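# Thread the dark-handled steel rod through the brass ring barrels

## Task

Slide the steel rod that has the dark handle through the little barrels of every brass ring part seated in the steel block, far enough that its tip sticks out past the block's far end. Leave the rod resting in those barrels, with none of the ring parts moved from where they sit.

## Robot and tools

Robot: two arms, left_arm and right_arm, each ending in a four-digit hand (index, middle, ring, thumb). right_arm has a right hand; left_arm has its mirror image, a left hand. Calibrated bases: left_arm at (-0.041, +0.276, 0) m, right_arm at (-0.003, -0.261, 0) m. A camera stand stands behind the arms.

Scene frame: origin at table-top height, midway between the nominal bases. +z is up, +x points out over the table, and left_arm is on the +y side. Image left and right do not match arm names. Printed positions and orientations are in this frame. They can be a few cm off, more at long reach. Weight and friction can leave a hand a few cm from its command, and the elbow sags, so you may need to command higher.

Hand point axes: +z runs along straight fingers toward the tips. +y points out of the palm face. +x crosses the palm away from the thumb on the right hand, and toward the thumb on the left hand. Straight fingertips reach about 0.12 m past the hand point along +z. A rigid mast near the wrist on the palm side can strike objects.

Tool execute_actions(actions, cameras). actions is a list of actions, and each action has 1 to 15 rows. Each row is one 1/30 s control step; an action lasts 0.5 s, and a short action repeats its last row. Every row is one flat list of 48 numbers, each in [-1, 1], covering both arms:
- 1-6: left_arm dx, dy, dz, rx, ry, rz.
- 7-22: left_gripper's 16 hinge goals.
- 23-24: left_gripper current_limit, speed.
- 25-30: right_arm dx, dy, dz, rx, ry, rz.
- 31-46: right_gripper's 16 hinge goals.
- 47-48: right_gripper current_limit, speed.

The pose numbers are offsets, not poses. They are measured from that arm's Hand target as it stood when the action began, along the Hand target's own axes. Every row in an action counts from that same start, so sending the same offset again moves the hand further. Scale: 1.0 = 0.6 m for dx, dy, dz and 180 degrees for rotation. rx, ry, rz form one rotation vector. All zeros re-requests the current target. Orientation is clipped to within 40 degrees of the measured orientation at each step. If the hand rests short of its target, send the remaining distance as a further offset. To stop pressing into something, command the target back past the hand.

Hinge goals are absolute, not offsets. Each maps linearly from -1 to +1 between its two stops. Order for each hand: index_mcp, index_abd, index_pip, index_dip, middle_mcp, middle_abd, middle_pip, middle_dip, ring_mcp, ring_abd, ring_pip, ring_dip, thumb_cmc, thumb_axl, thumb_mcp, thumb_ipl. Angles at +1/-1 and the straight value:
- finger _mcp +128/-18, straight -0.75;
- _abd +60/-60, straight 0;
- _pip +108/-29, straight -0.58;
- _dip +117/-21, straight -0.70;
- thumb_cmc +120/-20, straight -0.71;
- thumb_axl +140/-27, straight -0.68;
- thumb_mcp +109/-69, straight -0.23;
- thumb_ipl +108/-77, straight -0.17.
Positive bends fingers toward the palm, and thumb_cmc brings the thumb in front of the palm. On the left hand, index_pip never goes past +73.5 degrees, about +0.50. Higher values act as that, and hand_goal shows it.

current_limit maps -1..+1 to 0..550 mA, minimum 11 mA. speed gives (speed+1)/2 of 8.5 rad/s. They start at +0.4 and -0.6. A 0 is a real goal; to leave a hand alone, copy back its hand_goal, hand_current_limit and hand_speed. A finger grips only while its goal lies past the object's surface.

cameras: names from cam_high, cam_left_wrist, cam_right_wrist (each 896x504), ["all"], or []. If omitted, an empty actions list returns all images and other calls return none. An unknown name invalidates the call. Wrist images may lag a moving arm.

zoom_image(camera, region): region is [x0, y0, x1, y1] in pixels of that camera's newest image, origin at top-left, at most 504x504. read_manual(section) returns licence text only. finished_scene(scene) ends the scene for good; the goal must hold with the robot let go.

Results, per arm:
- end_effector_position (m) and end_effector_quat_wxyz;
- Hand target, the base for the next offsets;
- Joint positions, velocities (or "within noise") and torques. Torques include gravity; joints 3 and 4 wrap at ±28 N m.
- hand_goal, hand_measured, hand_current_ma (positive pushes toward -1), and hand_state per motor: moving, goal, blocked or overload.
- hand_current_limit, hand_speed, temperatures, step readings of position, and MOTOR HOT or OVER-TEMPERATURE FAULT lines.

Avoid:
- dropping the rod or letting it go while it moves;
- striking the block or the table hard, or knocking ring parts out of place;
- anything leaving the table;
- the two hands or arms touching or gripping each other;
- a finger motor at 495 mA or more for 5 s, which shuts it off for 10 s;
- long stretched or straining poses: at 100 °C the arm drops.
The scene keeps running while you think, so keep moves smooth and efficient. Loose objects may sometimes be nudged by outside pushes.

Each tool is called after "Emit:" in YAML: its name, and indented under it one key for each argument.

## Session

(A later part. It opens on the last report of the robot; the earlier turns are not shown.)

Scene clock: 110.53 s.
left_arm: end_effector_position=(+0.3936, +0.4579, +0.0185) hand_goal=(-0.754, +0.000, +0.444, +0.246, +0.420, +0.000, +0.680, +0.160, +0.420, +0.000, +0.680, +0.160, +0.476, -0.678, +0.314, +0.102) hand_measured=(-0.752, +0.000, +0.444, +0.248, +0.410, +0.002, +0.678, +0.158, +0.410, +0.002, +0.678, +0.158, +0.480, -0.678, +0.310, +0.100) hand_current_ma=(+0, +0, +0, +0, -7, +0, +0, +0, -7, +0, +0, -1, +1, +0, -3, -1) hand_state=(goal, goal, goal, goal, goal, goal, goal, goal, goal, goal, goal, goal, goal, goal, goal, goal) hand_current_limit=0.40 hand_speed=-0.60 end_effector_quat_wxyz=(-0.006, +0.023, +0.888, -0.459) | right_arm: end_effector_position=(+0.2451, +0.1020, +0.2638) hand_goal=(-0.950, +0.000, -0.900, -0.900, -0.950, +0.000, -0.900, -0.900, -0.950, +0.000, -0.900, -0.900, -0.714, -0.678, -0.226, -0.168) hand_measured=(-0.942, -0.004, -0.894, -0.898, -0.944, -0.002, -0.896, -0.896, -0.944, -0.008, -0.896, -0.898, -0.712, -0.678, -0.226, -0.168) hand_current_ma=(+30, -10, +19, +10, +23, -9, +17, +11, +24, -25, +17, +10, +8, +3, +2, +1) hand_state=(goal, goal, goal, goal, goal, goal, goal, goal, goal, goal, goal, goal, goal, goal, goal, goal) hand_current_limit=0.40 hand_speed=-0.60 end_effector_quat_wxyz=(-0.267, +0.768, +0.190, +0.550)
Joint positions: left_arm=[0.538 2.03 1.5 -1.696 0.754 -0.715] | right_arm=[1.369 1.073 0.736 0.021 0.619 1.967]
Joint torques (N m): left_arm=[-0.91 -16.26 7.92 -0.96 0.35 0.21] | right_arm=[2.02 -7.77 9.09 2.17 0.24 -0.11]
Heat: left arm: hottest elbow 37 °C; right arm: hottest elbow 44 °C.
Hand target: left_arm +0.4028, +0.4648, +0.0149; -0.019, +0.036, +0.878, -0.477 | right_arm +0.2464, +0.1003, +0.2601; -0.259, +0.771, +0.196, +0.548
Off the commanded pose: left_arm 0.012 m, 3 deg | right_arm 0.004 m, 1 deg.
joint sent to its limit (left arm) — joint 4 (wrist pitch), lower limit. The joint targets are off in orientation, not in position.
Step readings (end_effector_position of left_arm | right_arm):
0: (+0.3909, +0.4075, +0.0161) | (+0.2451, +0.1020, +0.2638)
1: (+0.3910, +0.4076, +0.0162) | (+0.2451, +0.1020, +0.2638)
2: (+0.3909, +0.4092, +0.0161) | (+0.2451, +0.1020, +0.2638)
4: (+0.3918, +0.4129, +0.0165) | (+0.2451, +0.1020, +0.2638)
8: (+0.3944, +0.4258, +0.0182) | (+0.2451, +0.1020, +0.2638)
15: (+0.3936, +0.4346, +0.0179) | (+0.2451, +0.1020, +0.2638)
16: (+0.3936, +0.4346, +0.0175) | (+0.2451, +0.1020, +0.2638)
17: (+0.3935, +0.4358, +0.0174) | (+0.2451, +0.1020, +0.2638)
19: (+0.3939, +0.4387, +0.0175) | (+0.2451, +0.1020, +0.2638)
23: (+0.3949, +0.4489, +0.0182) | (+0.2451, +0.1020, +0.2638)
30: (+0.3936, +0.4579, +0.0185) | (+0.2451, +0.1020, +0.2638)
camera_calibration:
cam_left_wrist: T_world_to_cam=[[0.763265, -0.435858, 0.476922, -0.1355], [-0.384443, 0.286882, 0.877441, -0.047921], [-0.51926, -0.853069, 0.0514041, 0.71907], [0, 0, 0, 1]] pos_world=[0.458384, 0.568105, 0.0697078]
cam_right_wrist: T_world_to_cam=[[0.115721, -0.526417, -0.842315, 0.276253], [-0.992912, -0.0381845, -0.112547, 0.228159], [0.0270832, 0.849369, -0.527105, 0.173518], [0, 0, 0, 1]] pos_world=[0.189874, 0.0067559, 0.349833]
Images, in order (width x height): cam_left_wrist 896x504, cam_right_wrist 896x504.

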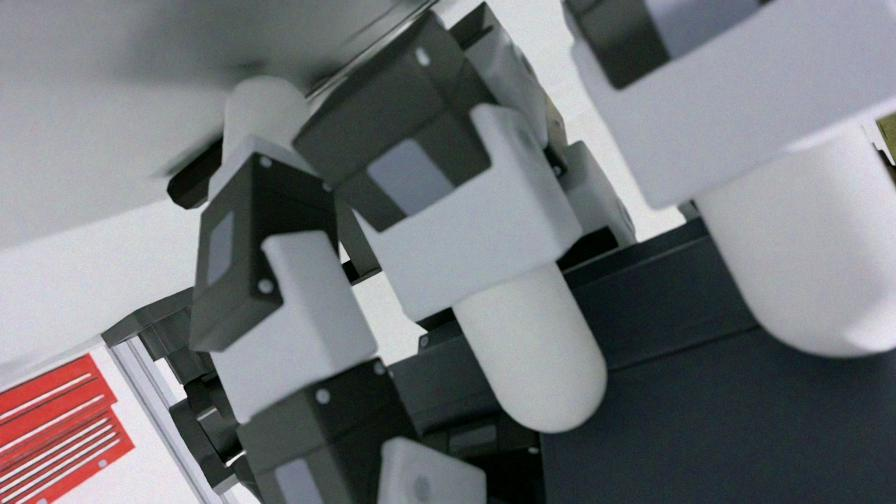

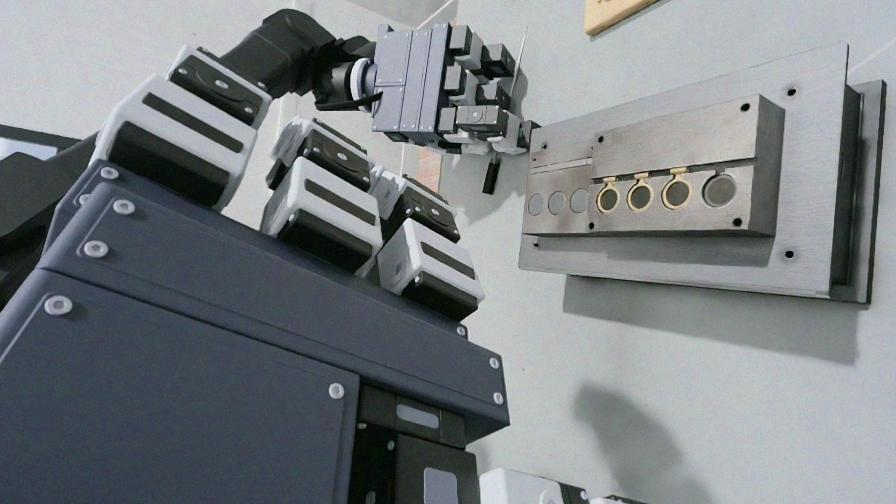

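Emit:
execute_actions:
  actions:
    - [[-0.0847,-0.0072,0.0108,0,0,0,-0.753,0,0.445,0.246,0.42,0,0.68,0.16,0.42,0,0.68,0.16,0.477,-0.678,0.315,0.103,0.4,-0.6,0,0,0,0,0,0,-0.95,0,-0.9,-0.9,-0.95,0,-0.9,-0.9,-0.95,0,-0.9,-0.9,-0.714,-0.678,-0.226,-0.168,0.4,-0.6]]
    - [[0.0042,0.0313,-0.0390,0,0,0,-0.753,0,0.445,0.246,0.42,0,0.68,0.16,0.42,0,0.68,0.16,0.477,-0.678,0.315,0.103,0.4,-0.6,0,0,0,0,0,0,-0.95,0,-0.9,-0.9,-0.95,0,-0.9,-0.9,-0.95,0,-0.9,-0.9,-0.714,-0.678,-0.226,-0.168,0.4,-0.6]]
  cameras: ["cam_left_wrist","cam_right_wrist"]

Emit:
zoom_image:
  camera: "cam_right_wrist"
  region: [440, 10, 600, 210]

Scene clock: 113.33 s.
left_arm: end_effector_position=(+0.4446, +0.4759, +0.0213) hand_goal=(-0.754, +0.000, +0.444, +0.246, +0.420, +0.000, +0.680, +0.160, +0.420, +0.000, +0.680, +0.160, +0.476, -0.678, +0.314, +0.102) hand_measured=(-0.768, -0.002, +0.440, +0.248, +0.410, +0.002, +0.678, +0.158, +0.410, +0.002, +0.678, +0.158, +0.478, -0.678, +0.310, +0.100) hand_current_ma=(-12, +0, -2, +1, -7, +0, +0, +0, -7, +0, +0, -1, +1, +0, -2, -1) hand_state=(goal, goal, goal, goal, goal, goal, goal, goal, goal, goal, goal, goal, goal, goal, goal, goal) hand_current_limit=0.40 hand_speed=-0.60 end_effector_quat_wxyz=(+0.014, +0.021, +0.894, -0.447) | right_arm: end_effector_position=(+0.2451, +0.1020, +0.2638) hand_goal=(-0.950, +0.000, -0.900, -0.900, -0.950, +0.000, -0.900, -0.900, -0.950, +0.000, -0.900, -0.900, -0.714, -0.678, -0.226, -0.168) hand_measured=(-0.942, -0.004, -0.894, -0.898, -0.944, -0.002, -0.896, -0.896, -0.944, -0.008, -0.896, -0.898, -0.712, -0.678, -0.226, -0.168) hand_current_ma=(+30, -10, +19, +10, +23, -9, +17, +11, +24, -25, +17, +10, +8, +3, +2, +1) hand_state=(goal, goal, goal, goal, goal, goal, goal, goal, goal, goal, goal, goal, goal, goal, goal, goal) hand_current_limit=0.40 hand_speed=-0.60 end_effector_quat_wxyz=(-0.267, +0.768, +0.190, +0.550)
Joint positions: left_arm=[0.52 2.111 1.667 -1.704 0.772 -0.766] | right_arm=[1.369 1.073 0.736 0.021 0.619 1.967]
Joint torques (N m): left_arm=[-0.85 -17.14 8.4 -0.53 0.23 0.11] | right_arm=[2.02 -6.48 9.25 2.32 0.28 -0.07]
Heat: left arm: hottest elbow 37 °C; right arm: hottest elbow 44 °C.
Hand target: left_arm +0.4528, +0.4829, +0.0119; -0.019, +0.036, +0.878, -0.477 | right_arm +0.2464, +0.1003, +0.2601; -0.259, +0.771, +0.196, +0.548
Off the commanded pose: left_arm 0.014 m, 6 deg | right_arm 0.004 m, 1 deg.
joint read past its limit (left arm) — joint 4 (wrist pitch), lower limit.
joint sent to its limit (left arm) — joint 4 (wrist pitch), lower limit. The joint targets are off in orientation, not in position.
Step readings (end_effector_position of left_arm | right_arm):
0: (+0.3936, +0.4579, +0.0185) | (+0.2451, +0.1020, +0.2638)
1: (+0.3941, +0.4581, +0.0186) | (+0.2451, +0.1020, +0.2638)
2: (+0.3964, +0.4584, +0.0189) | (+0.2451, +0.1020, +0.2638)
4: (+0.4086, +0.4599, +0.0193) | (+0.2451, +0.1020, +0.2638)
8: (+0.4353, +0.4564, +0.0202) | (+0.2451, +0.1020, +0.2638)
15: (+0.4450, +0.4460, +0.0205) | (+0.2451, +0.1020, +0.2638)
16: (+0.4449, +0.4463, +0.0204) | (+0.2451, +0.1020, +0.2638)
17: (+0.4450, +0.4474, +0.0201) | (+0.2451, +0.1020, +0.2638)
19: (+0.4457, +0.4508, +0.0202) | (+0.2451, +0.1020, +0.2638)
23: (+0.4467, +0.4631, +0.0210) | (+0.2451, +0.1020, +0.2638)
30: (+0.4446, +0.4758, +0.0214) | (+0.2451, +0.1020, +0.2638)
camera_calibration:
cam_left_wrist: T_world_to_cam=[[0.757104, -0.431274, 0.49071, -0.167705], [-0.41997, 0.254062, 0.87125, -0.00437809], [-0.500419, -0.865711, 0.011229, 0.759234], [0, 0, 0, 1]] pos_world=[0.505066, 0.586062, 0.0775834]
cam_right_wrist: T_world_to_cam=[[0.115721, -0.526417, -0.842315, 0.276253], [-0.992912, -0.0381845, -0.112547, 0.228159], [0.0270832, 0.849369, -0.527105, 0.173518], [0, 0, 0, 1]] pos_world=[0.189874, 0.0067559, 0.349833]
Images, in order (width x height): cam_left_wrist 896x504, cam_right_wrist 896x504.

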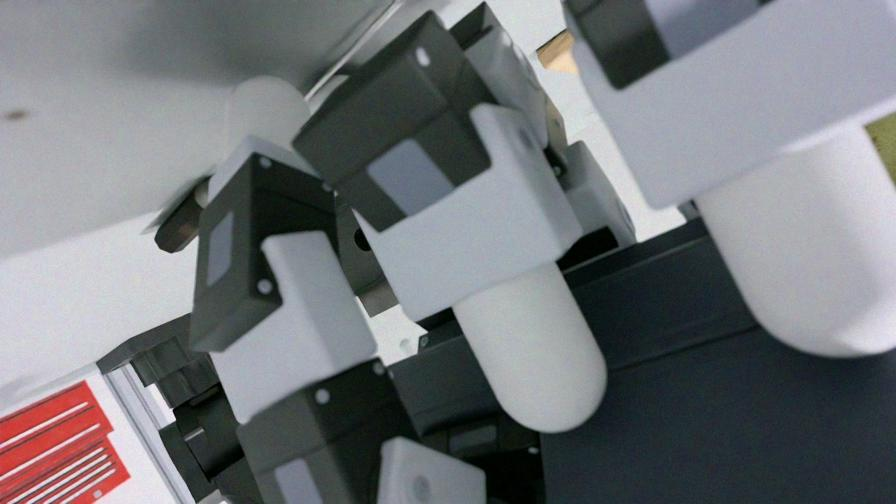

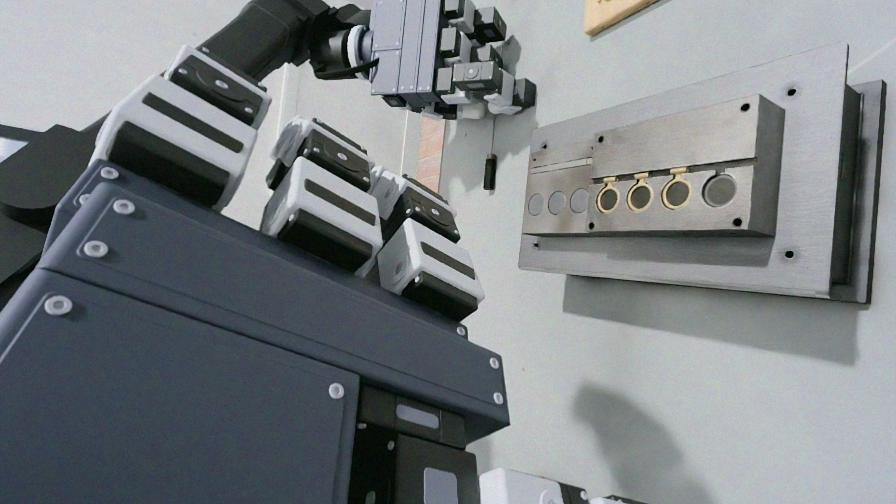

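Scaled by 2.520 from the camera's 896x504 image, which has a finer 1280x720 frame.

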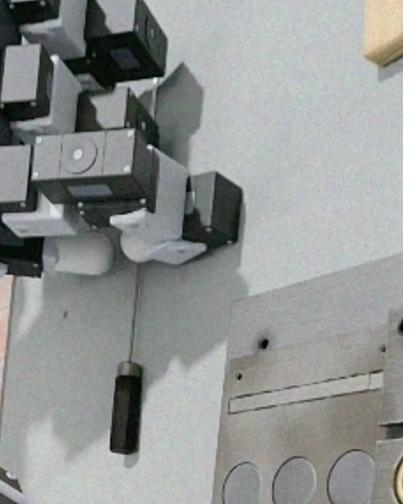

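Emit:
execute_actions:
  actions:
    - [[0.0042,0.0342,-0.0371,0,0,0,-0.753,0,0.445,0.246,0.42,0,0.68,0.16,0.42,0,0.68,0.16,0.477,-0.678,0.315,0.103,0.4,-0.6,0,0,0,0,0,0,-0.95,0,-0.9,-0.9,-0.95,0,-0.9,-0.9,-0.95,0,-0.9,-0.9,-0.714,-0.678,-0.226,-0.168,0.4,-0.6]]
    - [[0.0042,0.0272,-0.0417,0,0,0,-0.753,0,0.445,0.246,0.42,0,0.68,0.16,0.42,0,0.68,0.16,0.477,-0.678,0.315,0.103,0.4,-0.6,0,0,0,0,0,0,-0.95,0,-0.9,-0.9,-0.95,0,-0.9,-0.9,-0.95,0,-0.9,-0.9,-0.714,-0.678,-0.226,-0.168,0.4,-0.6]]
  cameras: ["cam_high","cam_left_wrist","cam_right_wrist"]

Emit:
zoom_image:
  camera: "cam_right_wrist"
  region: [440, 10, 600, 210]

Scene clock: 115.00 s.
left_arm: end_effector_position=(+0.4460, +0.5344, +0.0250) hand_goal=(-0.754, +0.000, +0.444, +0.246, +0.420, +0.000, +0.680, +0.160, +0.420, +0.000, +0.680, +0.160, +0.476, -0.678, +0.314, +0.102) hand_measured=(-0.796, -0.004, +0.432, +0.248, +0.410, +0.002, +0.678, +0.158, +0.410, +0.002, +0.678, +0.158, +0.478, -0.678, +0.310, +0.100) hand_current_ma=(-67, -2, -9, +1, -7, +0, +0, +0, -7, +0, +0, -1, +1, +0, -2, -1) hand_state=(blocked, goal, goal, goal, goal, goal, goal, goal, goal, goal, goal, goal, goal, goal, goal, goal) hand_current_limit=0.40 hand_speed=-0.60 end_effector_quat_wxyz=(+0.037, +0.002, +0.906, -0.421) | right_arm: end_effector_position=(+0.2451, +0.1020, +0.2638) hand_goal=(-0.950, +0.000, -0.900, -0.900, -0.950, +0.000, -0.900, -0.900, -0.950, +0.000, -0.900, -0.900, -0.714, -0.678, -0.226, -0.168) hand_measured=(-0.942, -0.004, -0.894, -0.898, -0.944, -0.002, -0.896, -0.896, -0.944, -0.008, -0.896, -0.898, -0.712, -0.678, -0.226, -0.168) hand_current_ma=(+30, -10, +19, +10, +23, -9, +17, +11, +24, -25, +17, +10, +8, +3, +2, +1) hand_state=(goal, goal, goal, goal, goal, goal, goal, goal, goal, goal, goal, goal, goal, goal, goal, goal) hand_current_limit=0.40 hand_speed=-0.60 end_effector_quat_wxyz=(-0.267, +0.768, +0.190, +0.550)
Joint positions: left_arm=[0.599 2.14 1.748 -1.706 0.731 -0.763] | right_arm=[1.369 1.073 0.736 0.021 0.619 1.967]
Joint torques (N m): left_arm=[-0.73 -16.56 8.18 -0.38 -0.08 0.36] | right_arm=[1.85 -7.3 9.46 2.22 0.23 -0.1]
Heat: left arm: hottest elbow 37 °C; right arm: hottest elbow 44 °C.
Hand target: left_arm +0.4526, +0.5428, +0.0069; -0.020, +0.036, +0.878, -0.477 | right_arm +0.2464, +0.1003, +0.2601; -0.259, +0.771, +0.196, +0.548
Off the commanded pose: left_arm 0.021 m, 10 deg | right_arm 0.004 m, 1 deg.
joint read past its limit (left arm) — joint 4 (wrist pitch), lower limit.
joint sent to its limit (left arm) — joint 4 (wrist pitch), lower limit. The joint targets are off in orientation, not in position.
Step readings (end_effector_position of left_arm | right_arm):
0: (+0.4446, +0.4759, +0.0213) | (+0.2451, +0.1020, +0.2638)
1: (+0.4447, +0.4761, +0.0214) | (+0.2451, +0.1020, +0.2638)
2: (+0.4445, +0.4777, +0.0213) | (+0.2451, +0.1020, +0.2638)
4: (+0.4458, +0.4812, +0.0211) | (+0.2451, +0.1020, +0.2638)
8: (+0.4478, +0.4910, +0.0217) | (+0.2451, +0.1020, +0.2638)
15: (+0.4465, +0.5018, +0.0222) | (+0.2451, +0.1020, +0.2638)
16: (+0.4463, +0.5023, +0.0221) | (+0.2451, +0.1020, +0.2638)
17: (+0.4465, +0.5035, +0.0221) | (+0.2451, +0.1020, +0.2638)
19: (+0.4478, +0.5073, +0.0226) | (+0.2451, +0.1020, +0.2638)
23: (+0.4492, +0.5207, +0.0242) | (+0.2451, +0.1020, +0.2638)
30: (+0.4459, +0.5339, +0.0248) | (+0.2451, +0.1020, +0.2638)
camera_calibration:
cam_left_wrist: T_world_to_cam=[[0.767877, -0.416505, 0.486711, -0.157905], [-0.454492, 0.181216, 0.872122, 0.0323835], [-0.451443, -0.89089, -0.0501465, 0.803691], [0, 0, 0, 1]] pos_world=[0.498791, 0.644363, 0.0889143]
cam_right_wrist: T_world_to_cam=[[0.115721, -0.526417, -0.842315, 0.276253], [-0.992912, -0.0381845, -0.112547, 0.228159], [0.0270832, 0.849369, -0.527105, 0.173518], [0, 0, 0, 1]] pos_world=[0.189874, 0.0067559, 0.349833]

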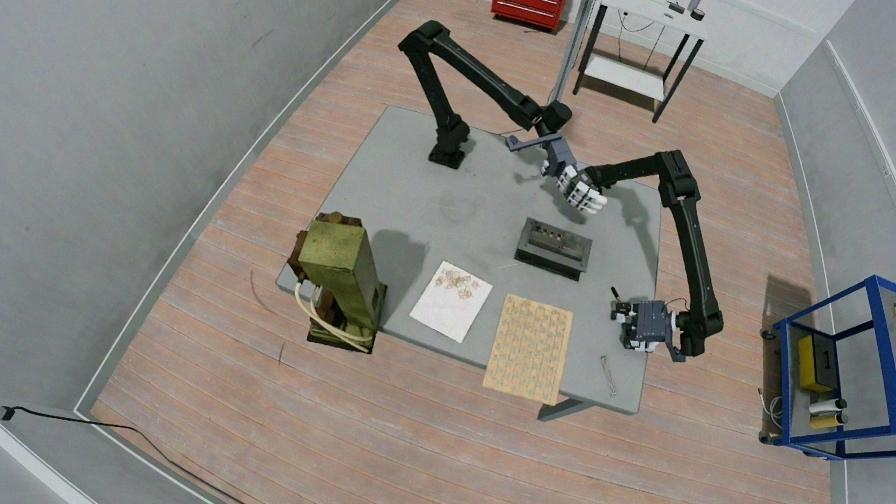

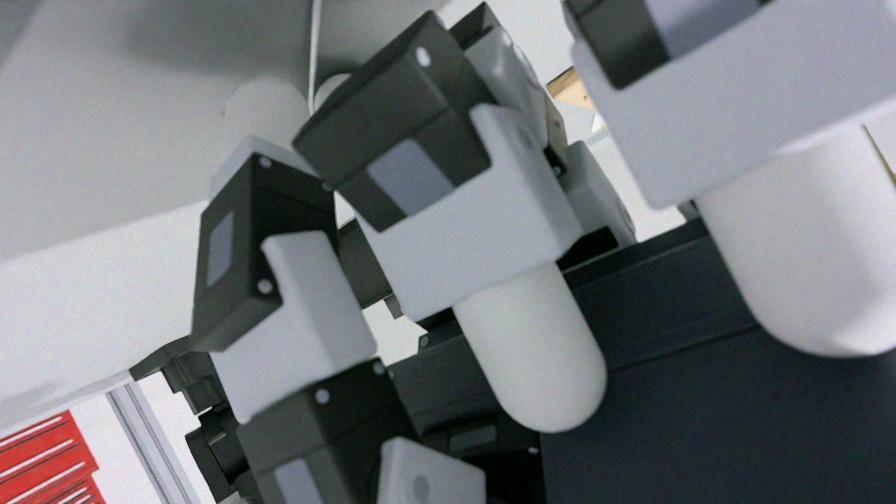

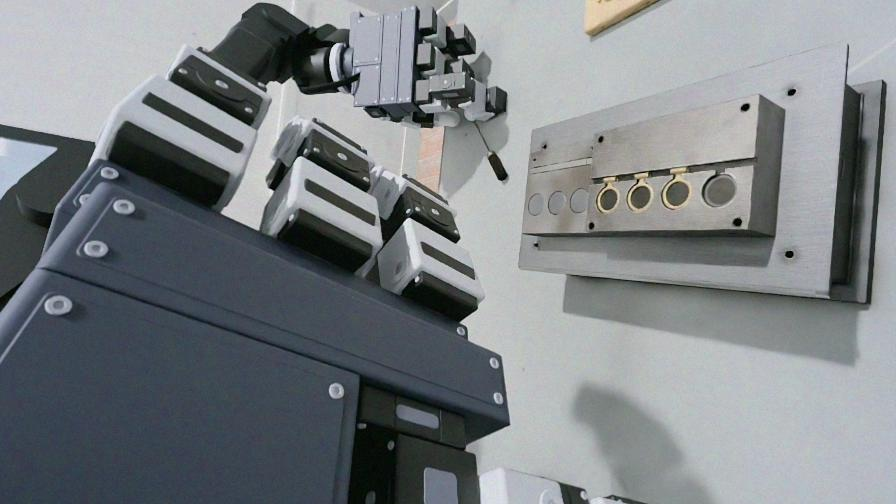

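Scaled by 2.520 from the camera's 896x504 image, which has a finer 1280x720 frame.

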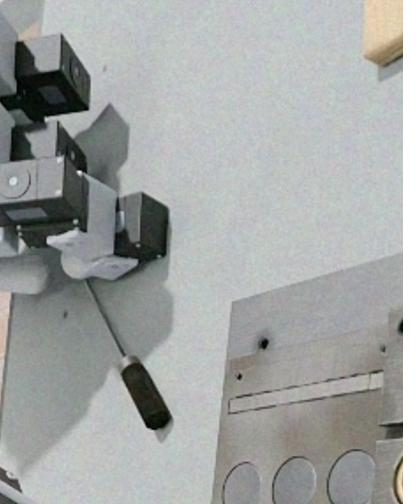

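Emit:
execute_actions:
  actions:
    - [[-0.0016,-0.0668,-0.0196,0,0,0,-0.753,0,0.445,0.246,0.42,0,0.68,0.16,0.42,0,0.68,0.16,0.477,-0.678,0.315,0.103,0.4,-0.6,0,0,0,0,0,0,-0.95,0,-0.9,-0.9,-0.95,0,-0.9,-0.9,-0.95,0,-0.9,-0.9,-0.714,-0.678,-0.226,-0.168,0.4,-0.6]]
    - [[0,-0.0699,-0.0454,0,0,0,-0.98,0,0.445,0.246,0.42,0,0.68,0.16,0.42,0,0.68,0.16,0.477,-0.678,0.315,0.103,0.4,-0.6,0,0,0,0,0,0,-0.95,0,-0.9,-0.9,-0.95,0,-0.9,-0.9,-0.95,0,-0.9,-0.9,-0.714,-0.678,-0.226,-0.168,0.4,-0.6]]
    - [[0.0578,-0.0242,0.0445,0,-0.0726,-0.0471,-0.98,0,0.445,0.246,0.42,0,0.68,0.16,0.42,0,0.68,0.16,0.477,-0.678,0.315,0.103,0.4,-0.6,0,0,0,0,0,0,-0.95,0,-0.9,-0.9,-0.95,0,-0.9,-0.9,-0.95,0,-0.9,-0.9,-0.714,-0.678,-0.226,-0.168,0.4,-0.6]]
    - [[0.0693,-0.0148,0.03,0,-0.0726,-0.0471,-0.98,0,0.445,0.246,0.42,0,0.68,0.16,0.42,0,0.68,0.16,0.477,-0.678,0.315,0.103,0.4,-0.6,0,0,0,0,0,0,-0.95,0,-0.9,-0.9,-0.95,0,-0.9,-0.9,-0.95,0,-0.9,-0.9,-0.714,-0.678,-0.226,-0.168,0.4,-0.6]]
    - [[0.0755,-0.004,0.0135,0,-0.0726,-0.0471,-0.98,0,0.445,0.246,0.42,0,0.68,0.16,0.42,0,0.68,0.16,0.477,-0.678,0.315,0.103,0.4,-0.6,0,0,0,0,0,0,-0.95,0,-0.9,-0.9,-0.95,0,-0.9,-0.9,-0.95,0,-0.9,-0.9,-0.714,-0.678,-0.226,-0.168,0.4,-0.6]]
  cameras: ["cam_high","cam_left_wrist","cam_right_wrist"]

Emit:
zoom_image:
  camera: "cam_right_wrist"
  region: [400, 10, 600, 210]

Scene clock: 121.13 s.
left_arm: end_effector_position=(+0.3426, +0.4485, +0.0894) hand_goal=(-0.980, +0.000, +0.444, +0.246, +0.420, +0.000, +0.680, +0.160, +0.420, +0.000, +0.680, +0.160, +0.476, -0.678, +0.314, +0.102) hand_measured=(-0.966, -0.002, +0.442, +0.248, +0.412, +0.002, +0.678, +0.158, +0.412, +0.002, +0.678, +0.158, +0.478, -0.678, +0.310, +0.100) hand_current_ma=(+13, +0, -1, +1, -5, +0, +0, +0, -6, +0, +0, -1, +0, +0, -2, -1) hand_state=(goal, goal, goal, goal, goal, goal, goal, goal, goal, goal, goal, goal, goal, goal, goal, goal) hand_current_limit=0.40 hand_speed=-0.60 end_effector_quat_wxyz=(+0.167, -0.307, +0.820, -0.452) | right_arm: end_effector_position=(+0.2451, +0.1020, +0.2638) hand_goal=(-0.950, +0.000, -0.900, -0.900, -0.950, +0.000, -0.900, -0.900, -0.950, +0.000, -0.900, -0.900, -0.714, -0.678, -0.226, -0.168) hand_measured=(-0.942, -0.004, -0.894, -0.898, -0.944, -0.002, -0.896, -0.896, -0.944, -0.008, -0.896, -0.898, -0.712, -0.678, -0.226, -0.168) hand_current_ma=(+30, -10, +19, +10, +23, -9, +17, +11, +24, -25, +17, +10, +8, +3, +2, +1) hand_state=(goal, goal, goal, goal, goal, goal, goal, goal, goal, goal, goal, goal, goal, goal, goal, goal) hand_current_limit=0.40 hand_speed=-0.60 end_effector_quat_wxyz=(-0.267, +0.768, +0.190, +0.550)
Joint positions: left_arm=[0.67 1.561 1.064 -1.004 1.005 -1.658] | right_arm=[1.369 1.073 0.736 0.021 0.619 1.967]
Joint torques (N m): left_arm=[-1.08 -13.45 6.31 0.69 0.74 -0.02] | right_arm=[2.55 -6.48 9.28 2.26 0.26 -0.15]
Heat: left arm: hottest elbow 37 °C; right arm: hottest elbow 44 °C.
Hand target: left_arm +0.3416, +0.4488, +0.0898; +0.171, -0.315, +0.820, -0.446 | right_arm +0.2464, +0.1003, +0.2601; -0.259, +0.771, +0.196, +0.548
Off the commanded pose: left_arm 0.001 m, 1 deg | right_arm 0.004 m, 1 deg.
Step readings (end_effector_position of left_arm | right_arm):
0: (+0.4460, +0.5344, +0.0250) | (+0.2451, +0.1020, +0.2638)
1: (+0.4460, +0.5344, +0.0250) | (+0.2451, +0.1020, +0.2638)
2: (+0.4460, +0.5344, +0.0250) | (+0.2451, +0.1020, +0.2638)
4: (+0.4463, +0.5342, +0.0264) | (+0.2451, +0.1020, +0.2638)
8: (+0.4473, +0.5340, +0.0323) | (+0.2451, +0.1020, +0.2638)
15: (+0.4495, +0.5332, +0.0424) | (+0.2451, +0.1020, +0.2638)
16: (+0.4496, +0.5331, +0.0430) | (+0.2451, +0.1020, +0.2638)
17: (+0.4494, +0.5331, +0.0444) | (+0.2451, +0.1020, +0.2638)
19: (+0.4487, +0.5331, +0.0496) | (+0.2451, +0.1020, +0.2638)
23: (+0.4497, +0.5338, +0.0746) | (+0.2451, +0.1020, +0.2638)
30: (+0.4505, +0.5339, +0.1020) | (+0.2451, +0.1020, +0.2638)
31: (+0.4507, +0.5332, +0.1021) | (+0.2451, +0.1020, +0.2638)
32: (+0.4509, +0.5286, +0.1013) | (+0.2451, +0.1020, +0.2638)
34: (+0.4463, +0.5171, +0.0988) | (+0.2451, +0.1020, +0.2638)
38: (+0.4293, +0.5006, +0.0889) | (+0.2451, +0.1020, +0.2638)
45: (+0.4191, +0.5006, +0.0858) | (+0.2451, +0.1020, +0.2638)
46: (+0.4185, +0.5004, +0.0864) | (+0.2451, +0.1020, +0.2638)
47: (+0.4189, +0.4972, +0.0867) | (+0.2451, +0.1020, +0.2638)
49: (+0.4109, +0.4873, +0.0856) | (+0.2451, +0.1020, +0.2638)
53: (+0.3869, +0.4732, +0.0852) | (+0.2451, +0.1020, +0.2638)
60: (+0.3825, +0.4757, +0.0919) | (+0.2451, +0.1020, +0.2638)
61: (+0.3824, +0.4752, +0.0919) | (+0.2451, +0.1020, +0.2638)
62: (+0.3826, +0.4726, +0.0911) | (+0.2451, +0.1020, +0.2638)
64: (+0.3745, +0.4630, +0.0874) | (+0.2451, +0.1020, +0.2638)
68: (+0.3484, +0.4469, +0.0811) | (+0.2451, +0.1020, +0.2638)
75: (+0.3459, +0.4502, +0.0892) | (+0.2451, +0.1020, +0.2638)
camera_calibration:
cam_left_wrist: T_world_to_cam=[[0.84228, 0.234343, 0.485435, -0.462901], [-0.496185, -0.014826, 0.86809, 0.0474145], [0.210628, -0.972041, 0.10379, 0.479519], [0, 0, 0, 1]] pos_world=[0.312419, 0.575292, 0.133779]
cam_right_wrist: T_world_to_cam=[[0.115721, -0.526417, -0.842315, 0.276253], [-0.992912, -0.0381845, -0.112547, 0.228159], [0.0270832, 0.849369, -0.527105, 0.173518], [0, 0, 0, 1]] pos_world=[0.189874, 0.0067559, 0.349833]

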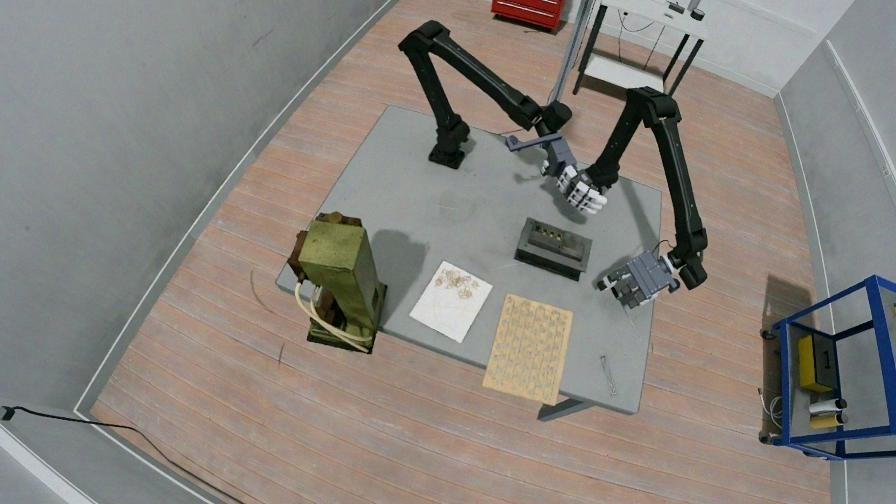

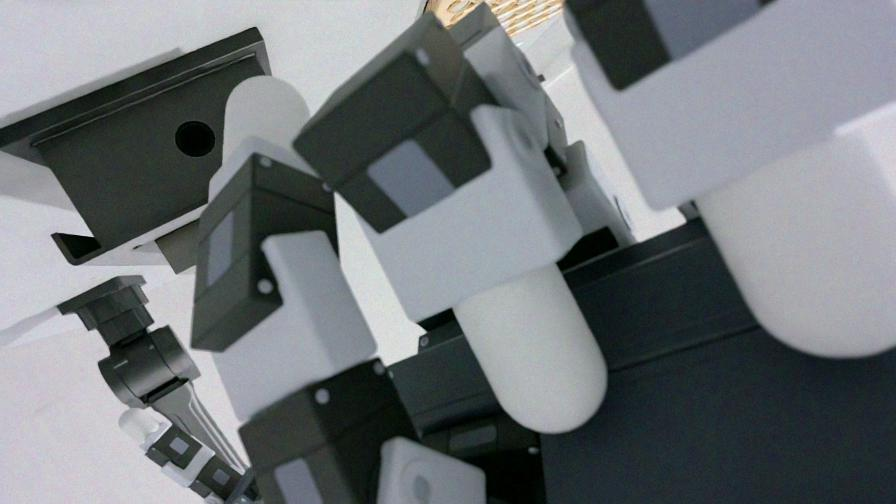

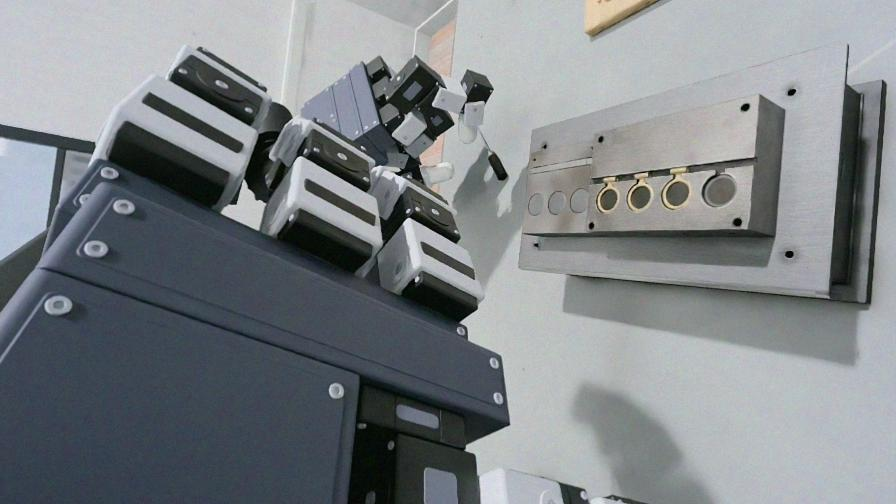

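Scaled by 2.520 from the camera's 896x504 image, which has a finer 1280x720 frame.

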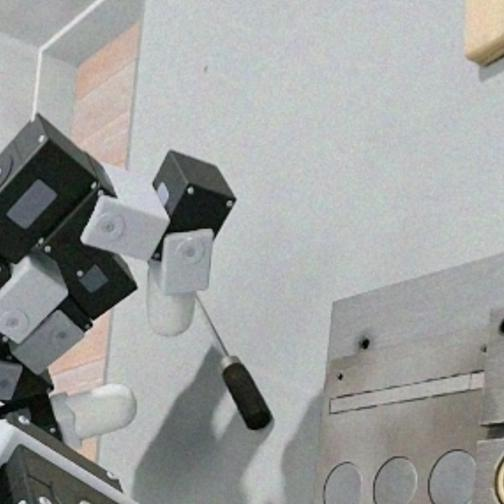

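Emit:
execute_actions:
  actions:
    - [[-0.013,0.0338,0.0165,0,0,0,-0.98,0,0.445,0.246,0.42,0,0.68,0.16,0.42,0,0.68,0.16,0.477,-0.678,0.315,0.103,0.4,-0.6,0,0,0,0,0,0,-0.95,0,-0.9,-0.9,-0.95,0,-0.9,-0.9,-0.95,0,-0.9,-0.9,-0.714,-0.678,-0.226,-0.168,0.4,-0.6]]
    - [[-0.013,0.0338,0.0165,0,0,0,-0.98,0,0.445,0.246,0.42,0,0.68,0.16,0.42,0,0.68,0.16,0.477,-0.678,0.315,0.103,0.4,-0.6,0,0,0,0,0,0,-0.95,0,-0.9,-0.9,-0.95,0,-0.9,-0.9,-0.95,0,-0.9,-0.9,-0.714,-0.678,-0.226,-0.168,0.4,-0.6]]
  cameras: ["cam_left_wrist","cam_right_wrist"]

Emit:
zoom_image:
  camera: "cam_right_wrist"
  region: [400, 50, 560, 210]

Scene clock: 125.53 s.
left_arm: end_effector_position=(+0.3505, +0.4590, +0.0504) hand_goal=(-0.980, +0.000, +0.444, +0.246, +0.420, +0.000, +0.680, +0.160, +0.420, +0.000, +0.680, +0.160, +0.476, -0.678, +0.314, +0.102) hand_measured=(-0.966, -0.002, +0.442, +0.248, +0.412, +0.002, +0.678, +0.158, +0.412, +0.002, +0.678, +0.158, +0.478, -0.678, +0.310, +0.100) hand_current_ma=(+13, +0, -1, +1, -5, +0, +0, +0, -6, +0, +0, -1, +0, +0, -2, -1) hand_state=(goal, goal, goal, goal, goal, goal, goal, goal, goal, goal, goal, goal, goal, goal, goal, goal) hand_current_limit=0.40 hand_speed=-0.60 end_effector_quat_wxyz=(+0.171, -0.310, +0.822, -0.447) | right_arm: end_effector_position=(+0.2451, +0.1020, +0.2638) hand_goal=(-0.950, +0.000, -0.900, -0.900, -0.950, +0.000, -0.900, -0.900, -0.950, +0.000, -0.900, -0.900, -0.714, -0.678, -0.226, -0.168) hand_measured=(-0.942, -0.004, -0.894, -0.898, -0.944, -0.002, -0.896, -0.896, -0.944, -0.008, -0.896, -0.898, -0.712, -0.678, -0.226, -0.168) hand_current_ma=(+30, -10, +19, +10, +23, -9, +17, +11, +24, -25, +17, +10, +8, +3, +2, +1) hand_state=(goal, goal, goal, goal, goal, goal, goal, goal, goal, goal, goal, goal, goal, goal, goal, goal) hand_current_limit=0.40 hand_speed=-0.60 end_effector_quat_wxyz=(-0.267, +0.768, +0.190, +0.550)
Joint positions: left_arm=[0.674 1.637 1.042 -0.891 0.995 -1.667] | right_arm=[1.369 1.073 0.736 0.021 0.619 1.967]
Joint torques (N m): left_arm=[-0.26 -12.4 6.15 0.46 0.77 0.01] | right_arm=[2.02 -7.3 9.5 2.19 0.27 -0.07]
Heat: left arm: hottest elbow 37 °C; right arm: hottest elbow 44 °C.
Hand target: left_arm +0.3495, +0.4632, +0.0449; +0.171, -0.315, +0.820, -0.446 | right_arm +0.2464, +0.1003, +0.2601; -0.259, +0.771, +0.196, +0.548
Off the commanded pose: left_arm 0.007 m, 1 deg | right_arm 0.004 m, 1 deg.
Step readings (end_effector_position of left_arm | right_arm):
0: (+0.3425, +0.4485, +0.0894) | (+0.2451, +0.1020, +0.2638)
1: (+0.3425, +0.4485, +0.0893) | (+0.2451, +0.1020, +0.2638)
2: (+0.3432, +0.4493, +0.0886) | (+0.2451, +0.1020, +0.2638)
4: (+0.3451, +0.4515, +0.0864) | (+0.2451, +0.1020, +0.2638)
8: (+0.3472, +0.4537, +0.0804) | (+0.2451, +0.1020, +0.2638)
15: (+0.3473, +0.4540, +0.0748) | (+0.2451, +0.1020, +0.2638)
16: (+0.3474, +0.4541, +0.0747) | (+0.2451, +0.1020, +0.2638)
17: (+0.3481, +0.4548, +0.0740) | (+0.2451, +0.1020, +0.2638)
19: (+0.3501, +0.4570, +0.0708) | (+0.2451, +0.1020, +0.2638)
23: (+0.3515, +0.4591, +0.0584) | (+0.2451, +0.1020, +0.2638)
30: (+0.3503, +0.4588, +0.0504) | (+0.2451, +0.1020, +0.2638)
camera_calibration:
cam_left_wrist: T_world_to_cam=[[0.839724, 0.2372, 0.488467, -0.453662], [-0.496208, -0.0301666, 0.86768, 0.0923746], [0.220549, -0.970992, 0.0923691, 0.48874], [0, 0, 0, 1]] pos_world=[0.318997, 0.584958, 0.0963032]
cam_right_wrist: T_world_to_cam=[[0.115721, -0.526417, -0.842315, 0.276253], [-0.992912, -0.0381845, -0.112547, 0.228159], [0.0270832, 0.849369, -0.527105, 0.173518], [0, 0, 0, 1]] pos_world=[0.189874, 0.0067559, 0.349833]
Images, in order (width x height): cam_left_wrist 896x504, cam_right_wrist 896x504.

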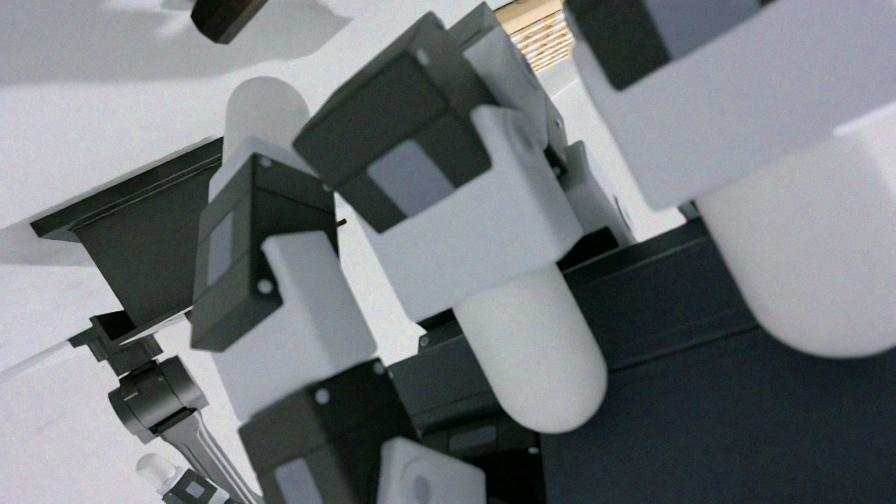

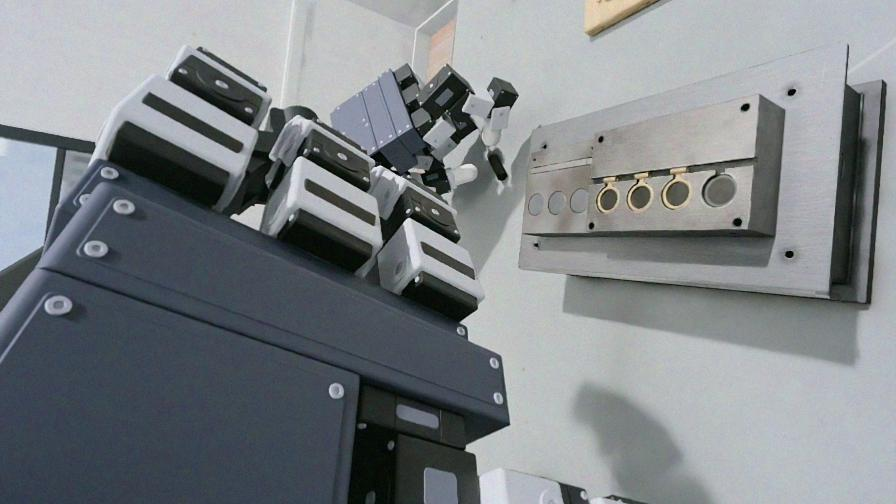

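Scaled by 3.150 from the camera's 896x504 image, which has a finer 1280x720 frame.

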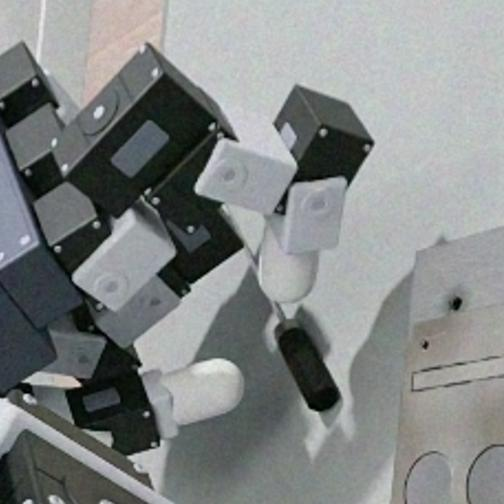

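Emit:
execute_actions:
  actions:
    - [[0.0034,0.0244,0.0121,0,0,0,-0.98,0,0.445,0.246,0.42,0,0.68,0.16,0.42,0,0.68,0.16,0.477,-0.678,0.315,0.103,0.4,-0.6,0,0,0,0,0,0,-0.95,0,-0.9,-0.9,-0.95,0,-0.9,-0.9,-0.95,0,-0.9,-0.9,-0.714,-0.678,-0.226,-0.168,0.4,-0.6]]
  cameras: ["cam_left_wrist","cam_right_wrist"]

Emit:
zoom_image:
  camera: "cam_right_wrist"
  region: [440, 90, 560, 210]

Scene clock: 128.10 s.
left_arm: end_effector_position=(+0.3483, +0.4594, +0.0361) hand_goal=(-0.980, +0.000, +0.444, +0.246, +0.420, +0.000, +0.680, +0.160, +0.420, +0.000, +0.680, +0.160, +0.476, -0.678, +0.314, +0.102) hand_measured=(-0.966, -0.002, +0.442, +0.248, +0.412, +0.002, +0.678, +0.158, +0.412, +0.002, +0.678, +0.158, +0.478, -0.678, +0.310, +0.100) hand_current_ma=(+13, +0, -1, +1, -5, +0, +0, +0, -6, +0, +0, -1, +0, +0, -2, -1) hand_state=(goal, goal, goal, goal, goal, goal, goal, goal, goal, goal, goal, goal, goal, goal, goal, goal) hand_current_limit=0.40 hand_speed=-0.60 end_effector_quat_wxyz=(+0.172, -0.312, +0.821, -0.446) | right_arm: end_effector_position=(+0.2451, +0.1020, +0.2638) hand_goal=(-0.950, +0.000, -0.900, -0.900, -0.950, +0.000, -0.900, -0.900, -0.950, +0.000, -0.900, -0.900, -0.714, -0.678, -0.226, -0.168) hand_measured=(-0.942, -0.004, -0.894, -0.898, -0.944, -0.002, -0.896, -0.896, -0.944, -0.008, -0.896, -0.898, -0.712, -0.678, -0.226, -0.168) hand_current_ma=(+30, -10, +19, +10, +23, -9, +17, +11, +24, -25, +17, +10, +8, +3, +2, +1) hand_state=(goal, goal, goal, goal, goal, goal, goal, goal, goal, goal, goal, goal, goal, goal, goal, goal) hand_current_limit=0.40 hand_speed=-0.60 end_effector_quat_wxyz=(-0.267, +0.768, +0.190, +0.550)
Joint positions: left_arm=[0.678 1.656 1.021 -0.852 0.995 -1.667] | right_arm=[1.369 1.073 0.736 0.021 0.619 1.967]
Joint torques (N m): left_arm=[-0.32 -11.99 5.79 0.59 0.79 0.16] | right_arm=[2.37 -7 9.46 2.41 0.28 -0.15]
Heat: left arm: hottest elbow 37 °C; right arm: hottest elbow 44 °C.
Hand target: left_arm +0.3466, +0.4631, +0.0286; +0.171, -0.315, +0.820, -0.446 | right_arm +0.2464, +0.1003, +0.2601; -0.259, +0.771, +0.196, +0.548
Off the commanded pose: left_arm 0.009 m, 0 deg | right_arm 0.004 m, 1 deg.
Step readings (end_effector_position of left_arm | right_arm):
0: (+0.3505, +0.4591, +0.0504) | (+0.2451, +0.1020, +0.2638)
1: (+0.3506, +0.4591, +0.0504) | (+0.2451, +0.1020, +0.2638)
2: (+0.3508, +0.4595, +0.0500) | (+0.2451, +0.1020, +0.2638)
4: (+0.3515, +0.4603, +0.0482) | (+0.2451, +0.1020, +0.2638)
8: (+0.3496, +0.4600, +0.0416) | (+0.2451, +0.1020, +0.2638)
15: (+0.3481, +0.4592, +0.0361) | (+0.2451, +0.1020, +0.2638)
camera_calibration:
cam_left_wrist: T_world_to_cam=[[0.839263, 0.24076, 0.487516, -0.446346], [-0.495287, -0.0314267, 0.868161, 0.103989], [0.22434, -0.970076, 0.0928701, 0.489059], [0, 0, 0, 1]] pos_world=[0.316391, 0.585154, 0.0819029]
cam_right_wrist: T_world_to_cam=[[0.115721, -0.526417, -0.842315, 0.276253], [-0.992912, -0.0381845, -0.112547, 0.228159], [0.0270832, 0.849369, -0.527105, 0.173518], [0, 0, 0, 1]] pos_world=[0.189874, 0.0067559, 0.349833]
Images, in order (width x height): cam_left_wrist 896x504, cam_right_wrist 896x504.

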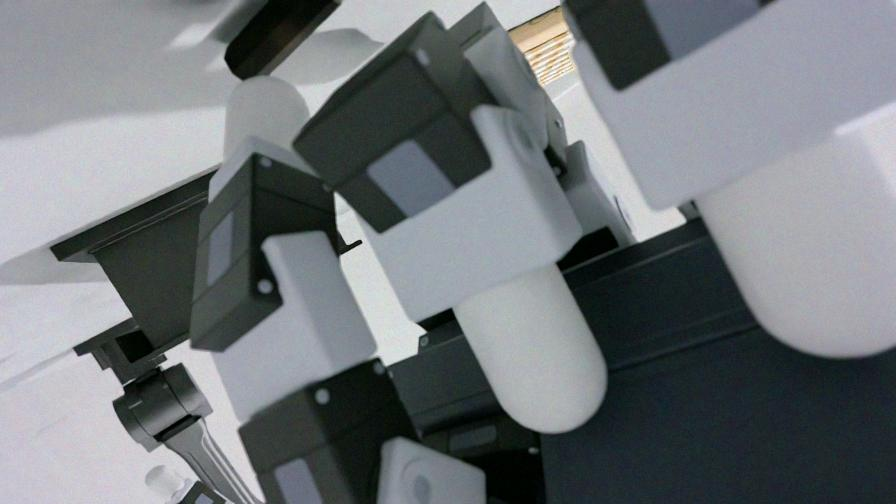

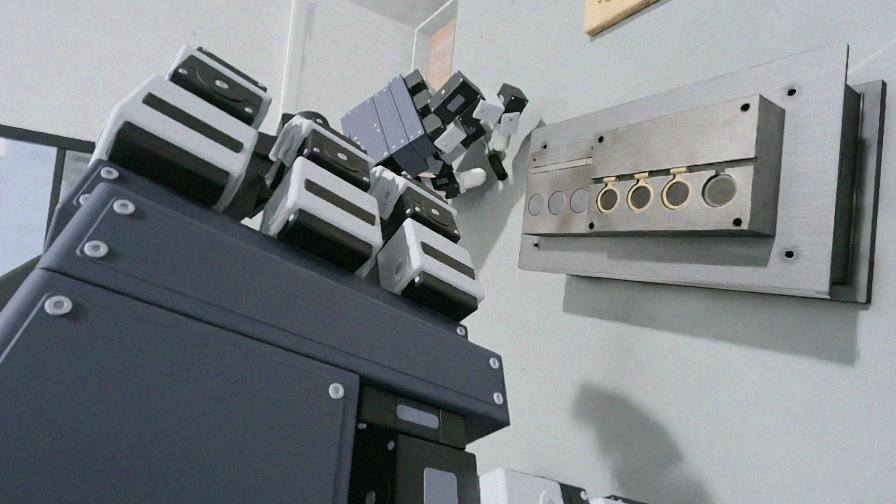

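Scaled by 4.200 from the camera's 896x504 image, which has a finer 1280x720 frame.

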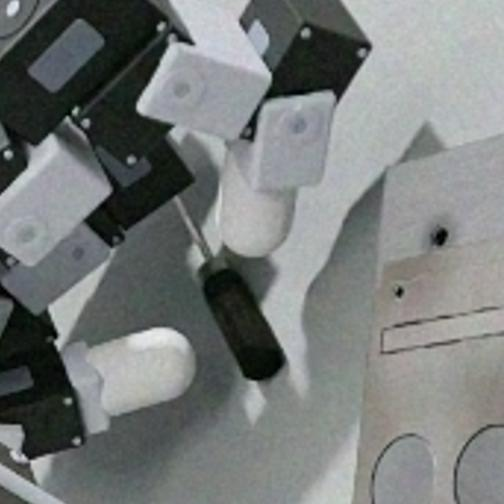

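Emit:
execute_actions:
  actions:
    - [[0,0.0297,0.0112,0,0,0,-0.98,0,0.445,0.246,0.42,0,0.68,0.16,0.42,0,0.68,0.16,0.477,-0.678,0.315,0.103,0.4,-0.6,0,0,0,0,0,0,-0.95,0,-0.9,-0.9,-0.95,0,-0.9,-0.9,-0.95,0,-0.9,-0.9,-0.714,-0.678,-0.226,-0.168,0.4,-0.6]]
  cameras: ["cam_left_wrist","cam_right_wrist"]

Emit:
zoom_image:
  camera: "cam_right_wrist"
  region: [440, 90, 560, 210]

Emit:
zoom_image:
  camera: "cam_left_wrist"
  region: [150, 0, 450, 200]

Scene clock: 130.27 s.
left_arm: end_effector_position=(+0.3449, +0.4624, +0.0167) hand_goal=(-0.980, +0.000, +0.444, +0.246, +0.420, +0.000, +0.680, +0.160, +0.420, +0.000, +0.680, +0.160, +0.476, -0.678, +0.314, +0.102) hand_measured=(-0.966, -0.002, +0.442, +0.248, +0.412, +0.002, +0.678, +0.158, +0.412, +0.002, +0.678, +0.158, +0.478, -0.678, +0.310, +0.100) hand_current_ma=(+13, +0, -1, +1, -5, +0, +0, +0, -6, +0, +0, -1, +0, +0, -2, -1) hand_state=(goal, goal, goal, goal, goal, goal, goal, goal, goal, goal, goal, goal, goal, goal, goal, goal) hand_current_limit=0.40 hand_speed=-0.60 end_effector_quat_wxyz=(+0.170, -0.315, +0.820, -0.447) | right_arm: end_effector_position=(+0.2451, +0.1020, +0.2638) hand_goal=(-0.950, +0.000, -0.900, -0.900, -0.950, +0.000, -0.900, -0.900, -0.950, +0.000, -0.900, -0.900, -0.714, -0.678, -0.226, -0.168) hand_measured=(-0.942, -0.004, -0.894, -0.898, -0.944, -0.002, -0.896, -0.896, -0.944, -0.008, -0.896, -0.898, -0.712, -0.678, -0.226, -0.168) hand_current_ma=(+30, -10, +19, +10, +23, -9, +17, +11, +24, -25, +17, +10, +8, +3, +2, +1) hand_state=(goal, goal, goal, goal, goal, goal, goal, goal, goal, goal, goal, goal, goal, goal, goal, goal) hand_current_limit=0.40 hand_speed=-0.60 end_effector_quat_wxyz=(-0.267, +0.768, +0.190, +0.550)
Joint positions: left_arm=[0.688 1.692 1.005 -0.817 0.995 -1.655] | right_arm=[1.369 1.073 0.736 0.021 0.619 1.967]
Joint torques (N m): left_arm=[-0.79 -12.4 5.63 0.47 0.83 0.19] | right_arm=[1.79 -6.65 9.32 2.4 0.17 -0.09]
Heat: left arm: hottest elbow 37 °C; right arm: hottest elbow 44 °C.
Hand target: left_arm +0.3439, +0.4661, +0.0100; +0.171, -0.315, +0.820, -0.446 | right_arm +0.2464, +0.1003, +0.2601; -0.259, +0.771, +0.196, +0.548
Off the commanded pose: left_arm 0.008 m, 0 deg | right_arm 0.004 m, 1 deg.
Step readings (end_effector_position of left_arm | right_arm):
0: (+0.3483, +0.4594, +0.0361) | (+0.2451, +0.1020, +0.2638)
1: (+0.3484, +0.4596, +0.0361) | (+0.2451, +0.1020, +0.2638)
2: (+0.3486, +0.4598, +0.0355) | (+0.2451, +0.1020, +0.2638)
4: (+0.3493, +0.4614, +0.0329) | (+0.2451, +0.1020, +0.2638)
8: (+0.3469, +0.4627, +0.0234) | (+0.2451, +0.1020, +0.2638)
15: (+0.3447, +0.4622, +0.0167) | (+0.2451, +0.1020, +0.2638)
camera_calibration:
cam_left_wrist: T_world_to_cam=[[0.840616, 0.245132, 0.482986, -0.437229], [-0.491255, -0.0304892, 0.870482, 0.117363], [0.228109, -0.96901, 0.0947924, 0.492769], [0, 0, 0, 1]] pos_world=[0.312792, 0.588255, 0.0623026]
cam_right_wrist: T_world_to_cam=[[0.115721, -0.526417, -0.842315, 0.276253], [-0.992912, -0.0381845, -0.112547, 0.228159], [0.0270832, 0.849369, -0.527105, 0.173518], [0, 0, 0, 1]] pos_world=[0.189874, 0.0067559, 0.349833]
Images, in order (width x height): cam_left_wrist 896x504, cam_right_wrist 896x504.

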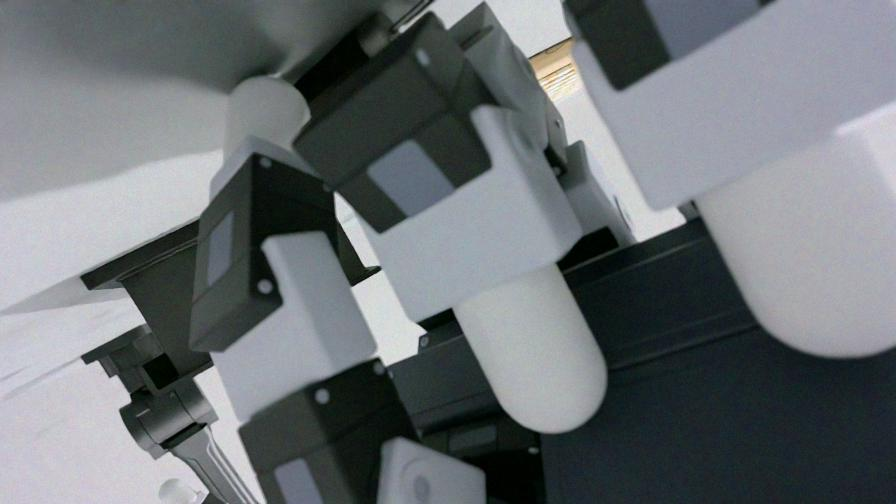

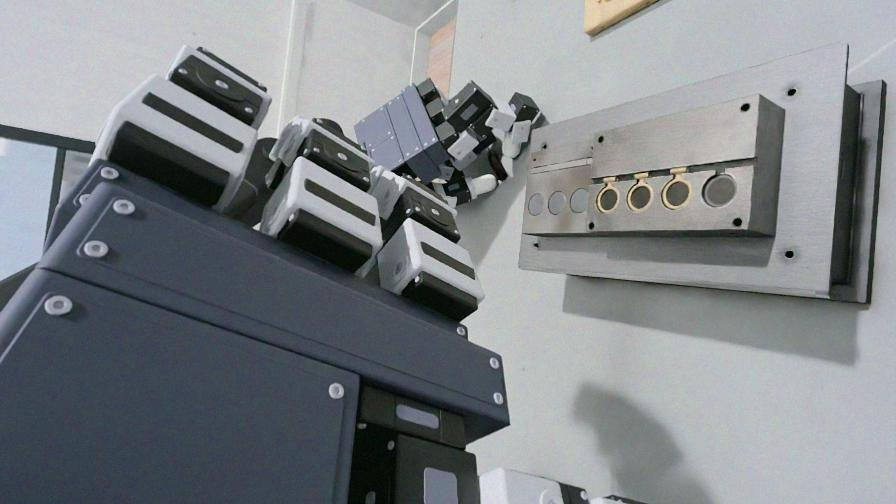

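Scaled by 4.200 from the camera's 896x504 image, which has a finer 1280x720 frame.

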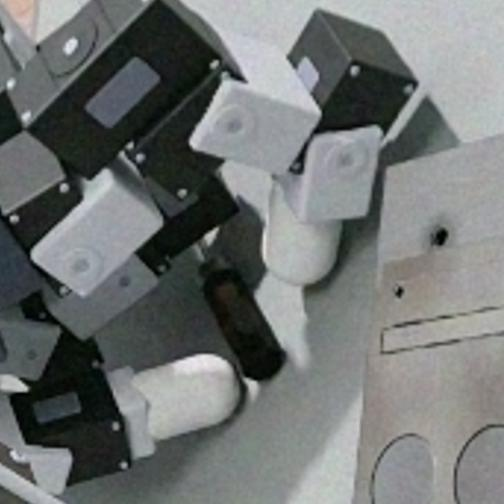

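Scaled by 1.680 from the camera's 896x504 image, which has a finer 1280x720 frame.

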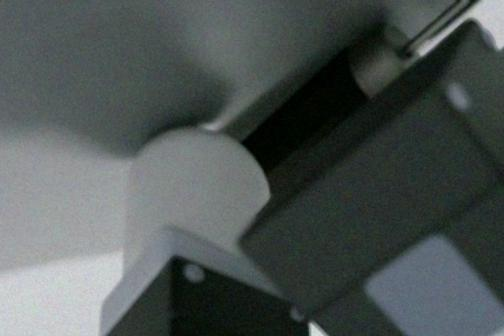

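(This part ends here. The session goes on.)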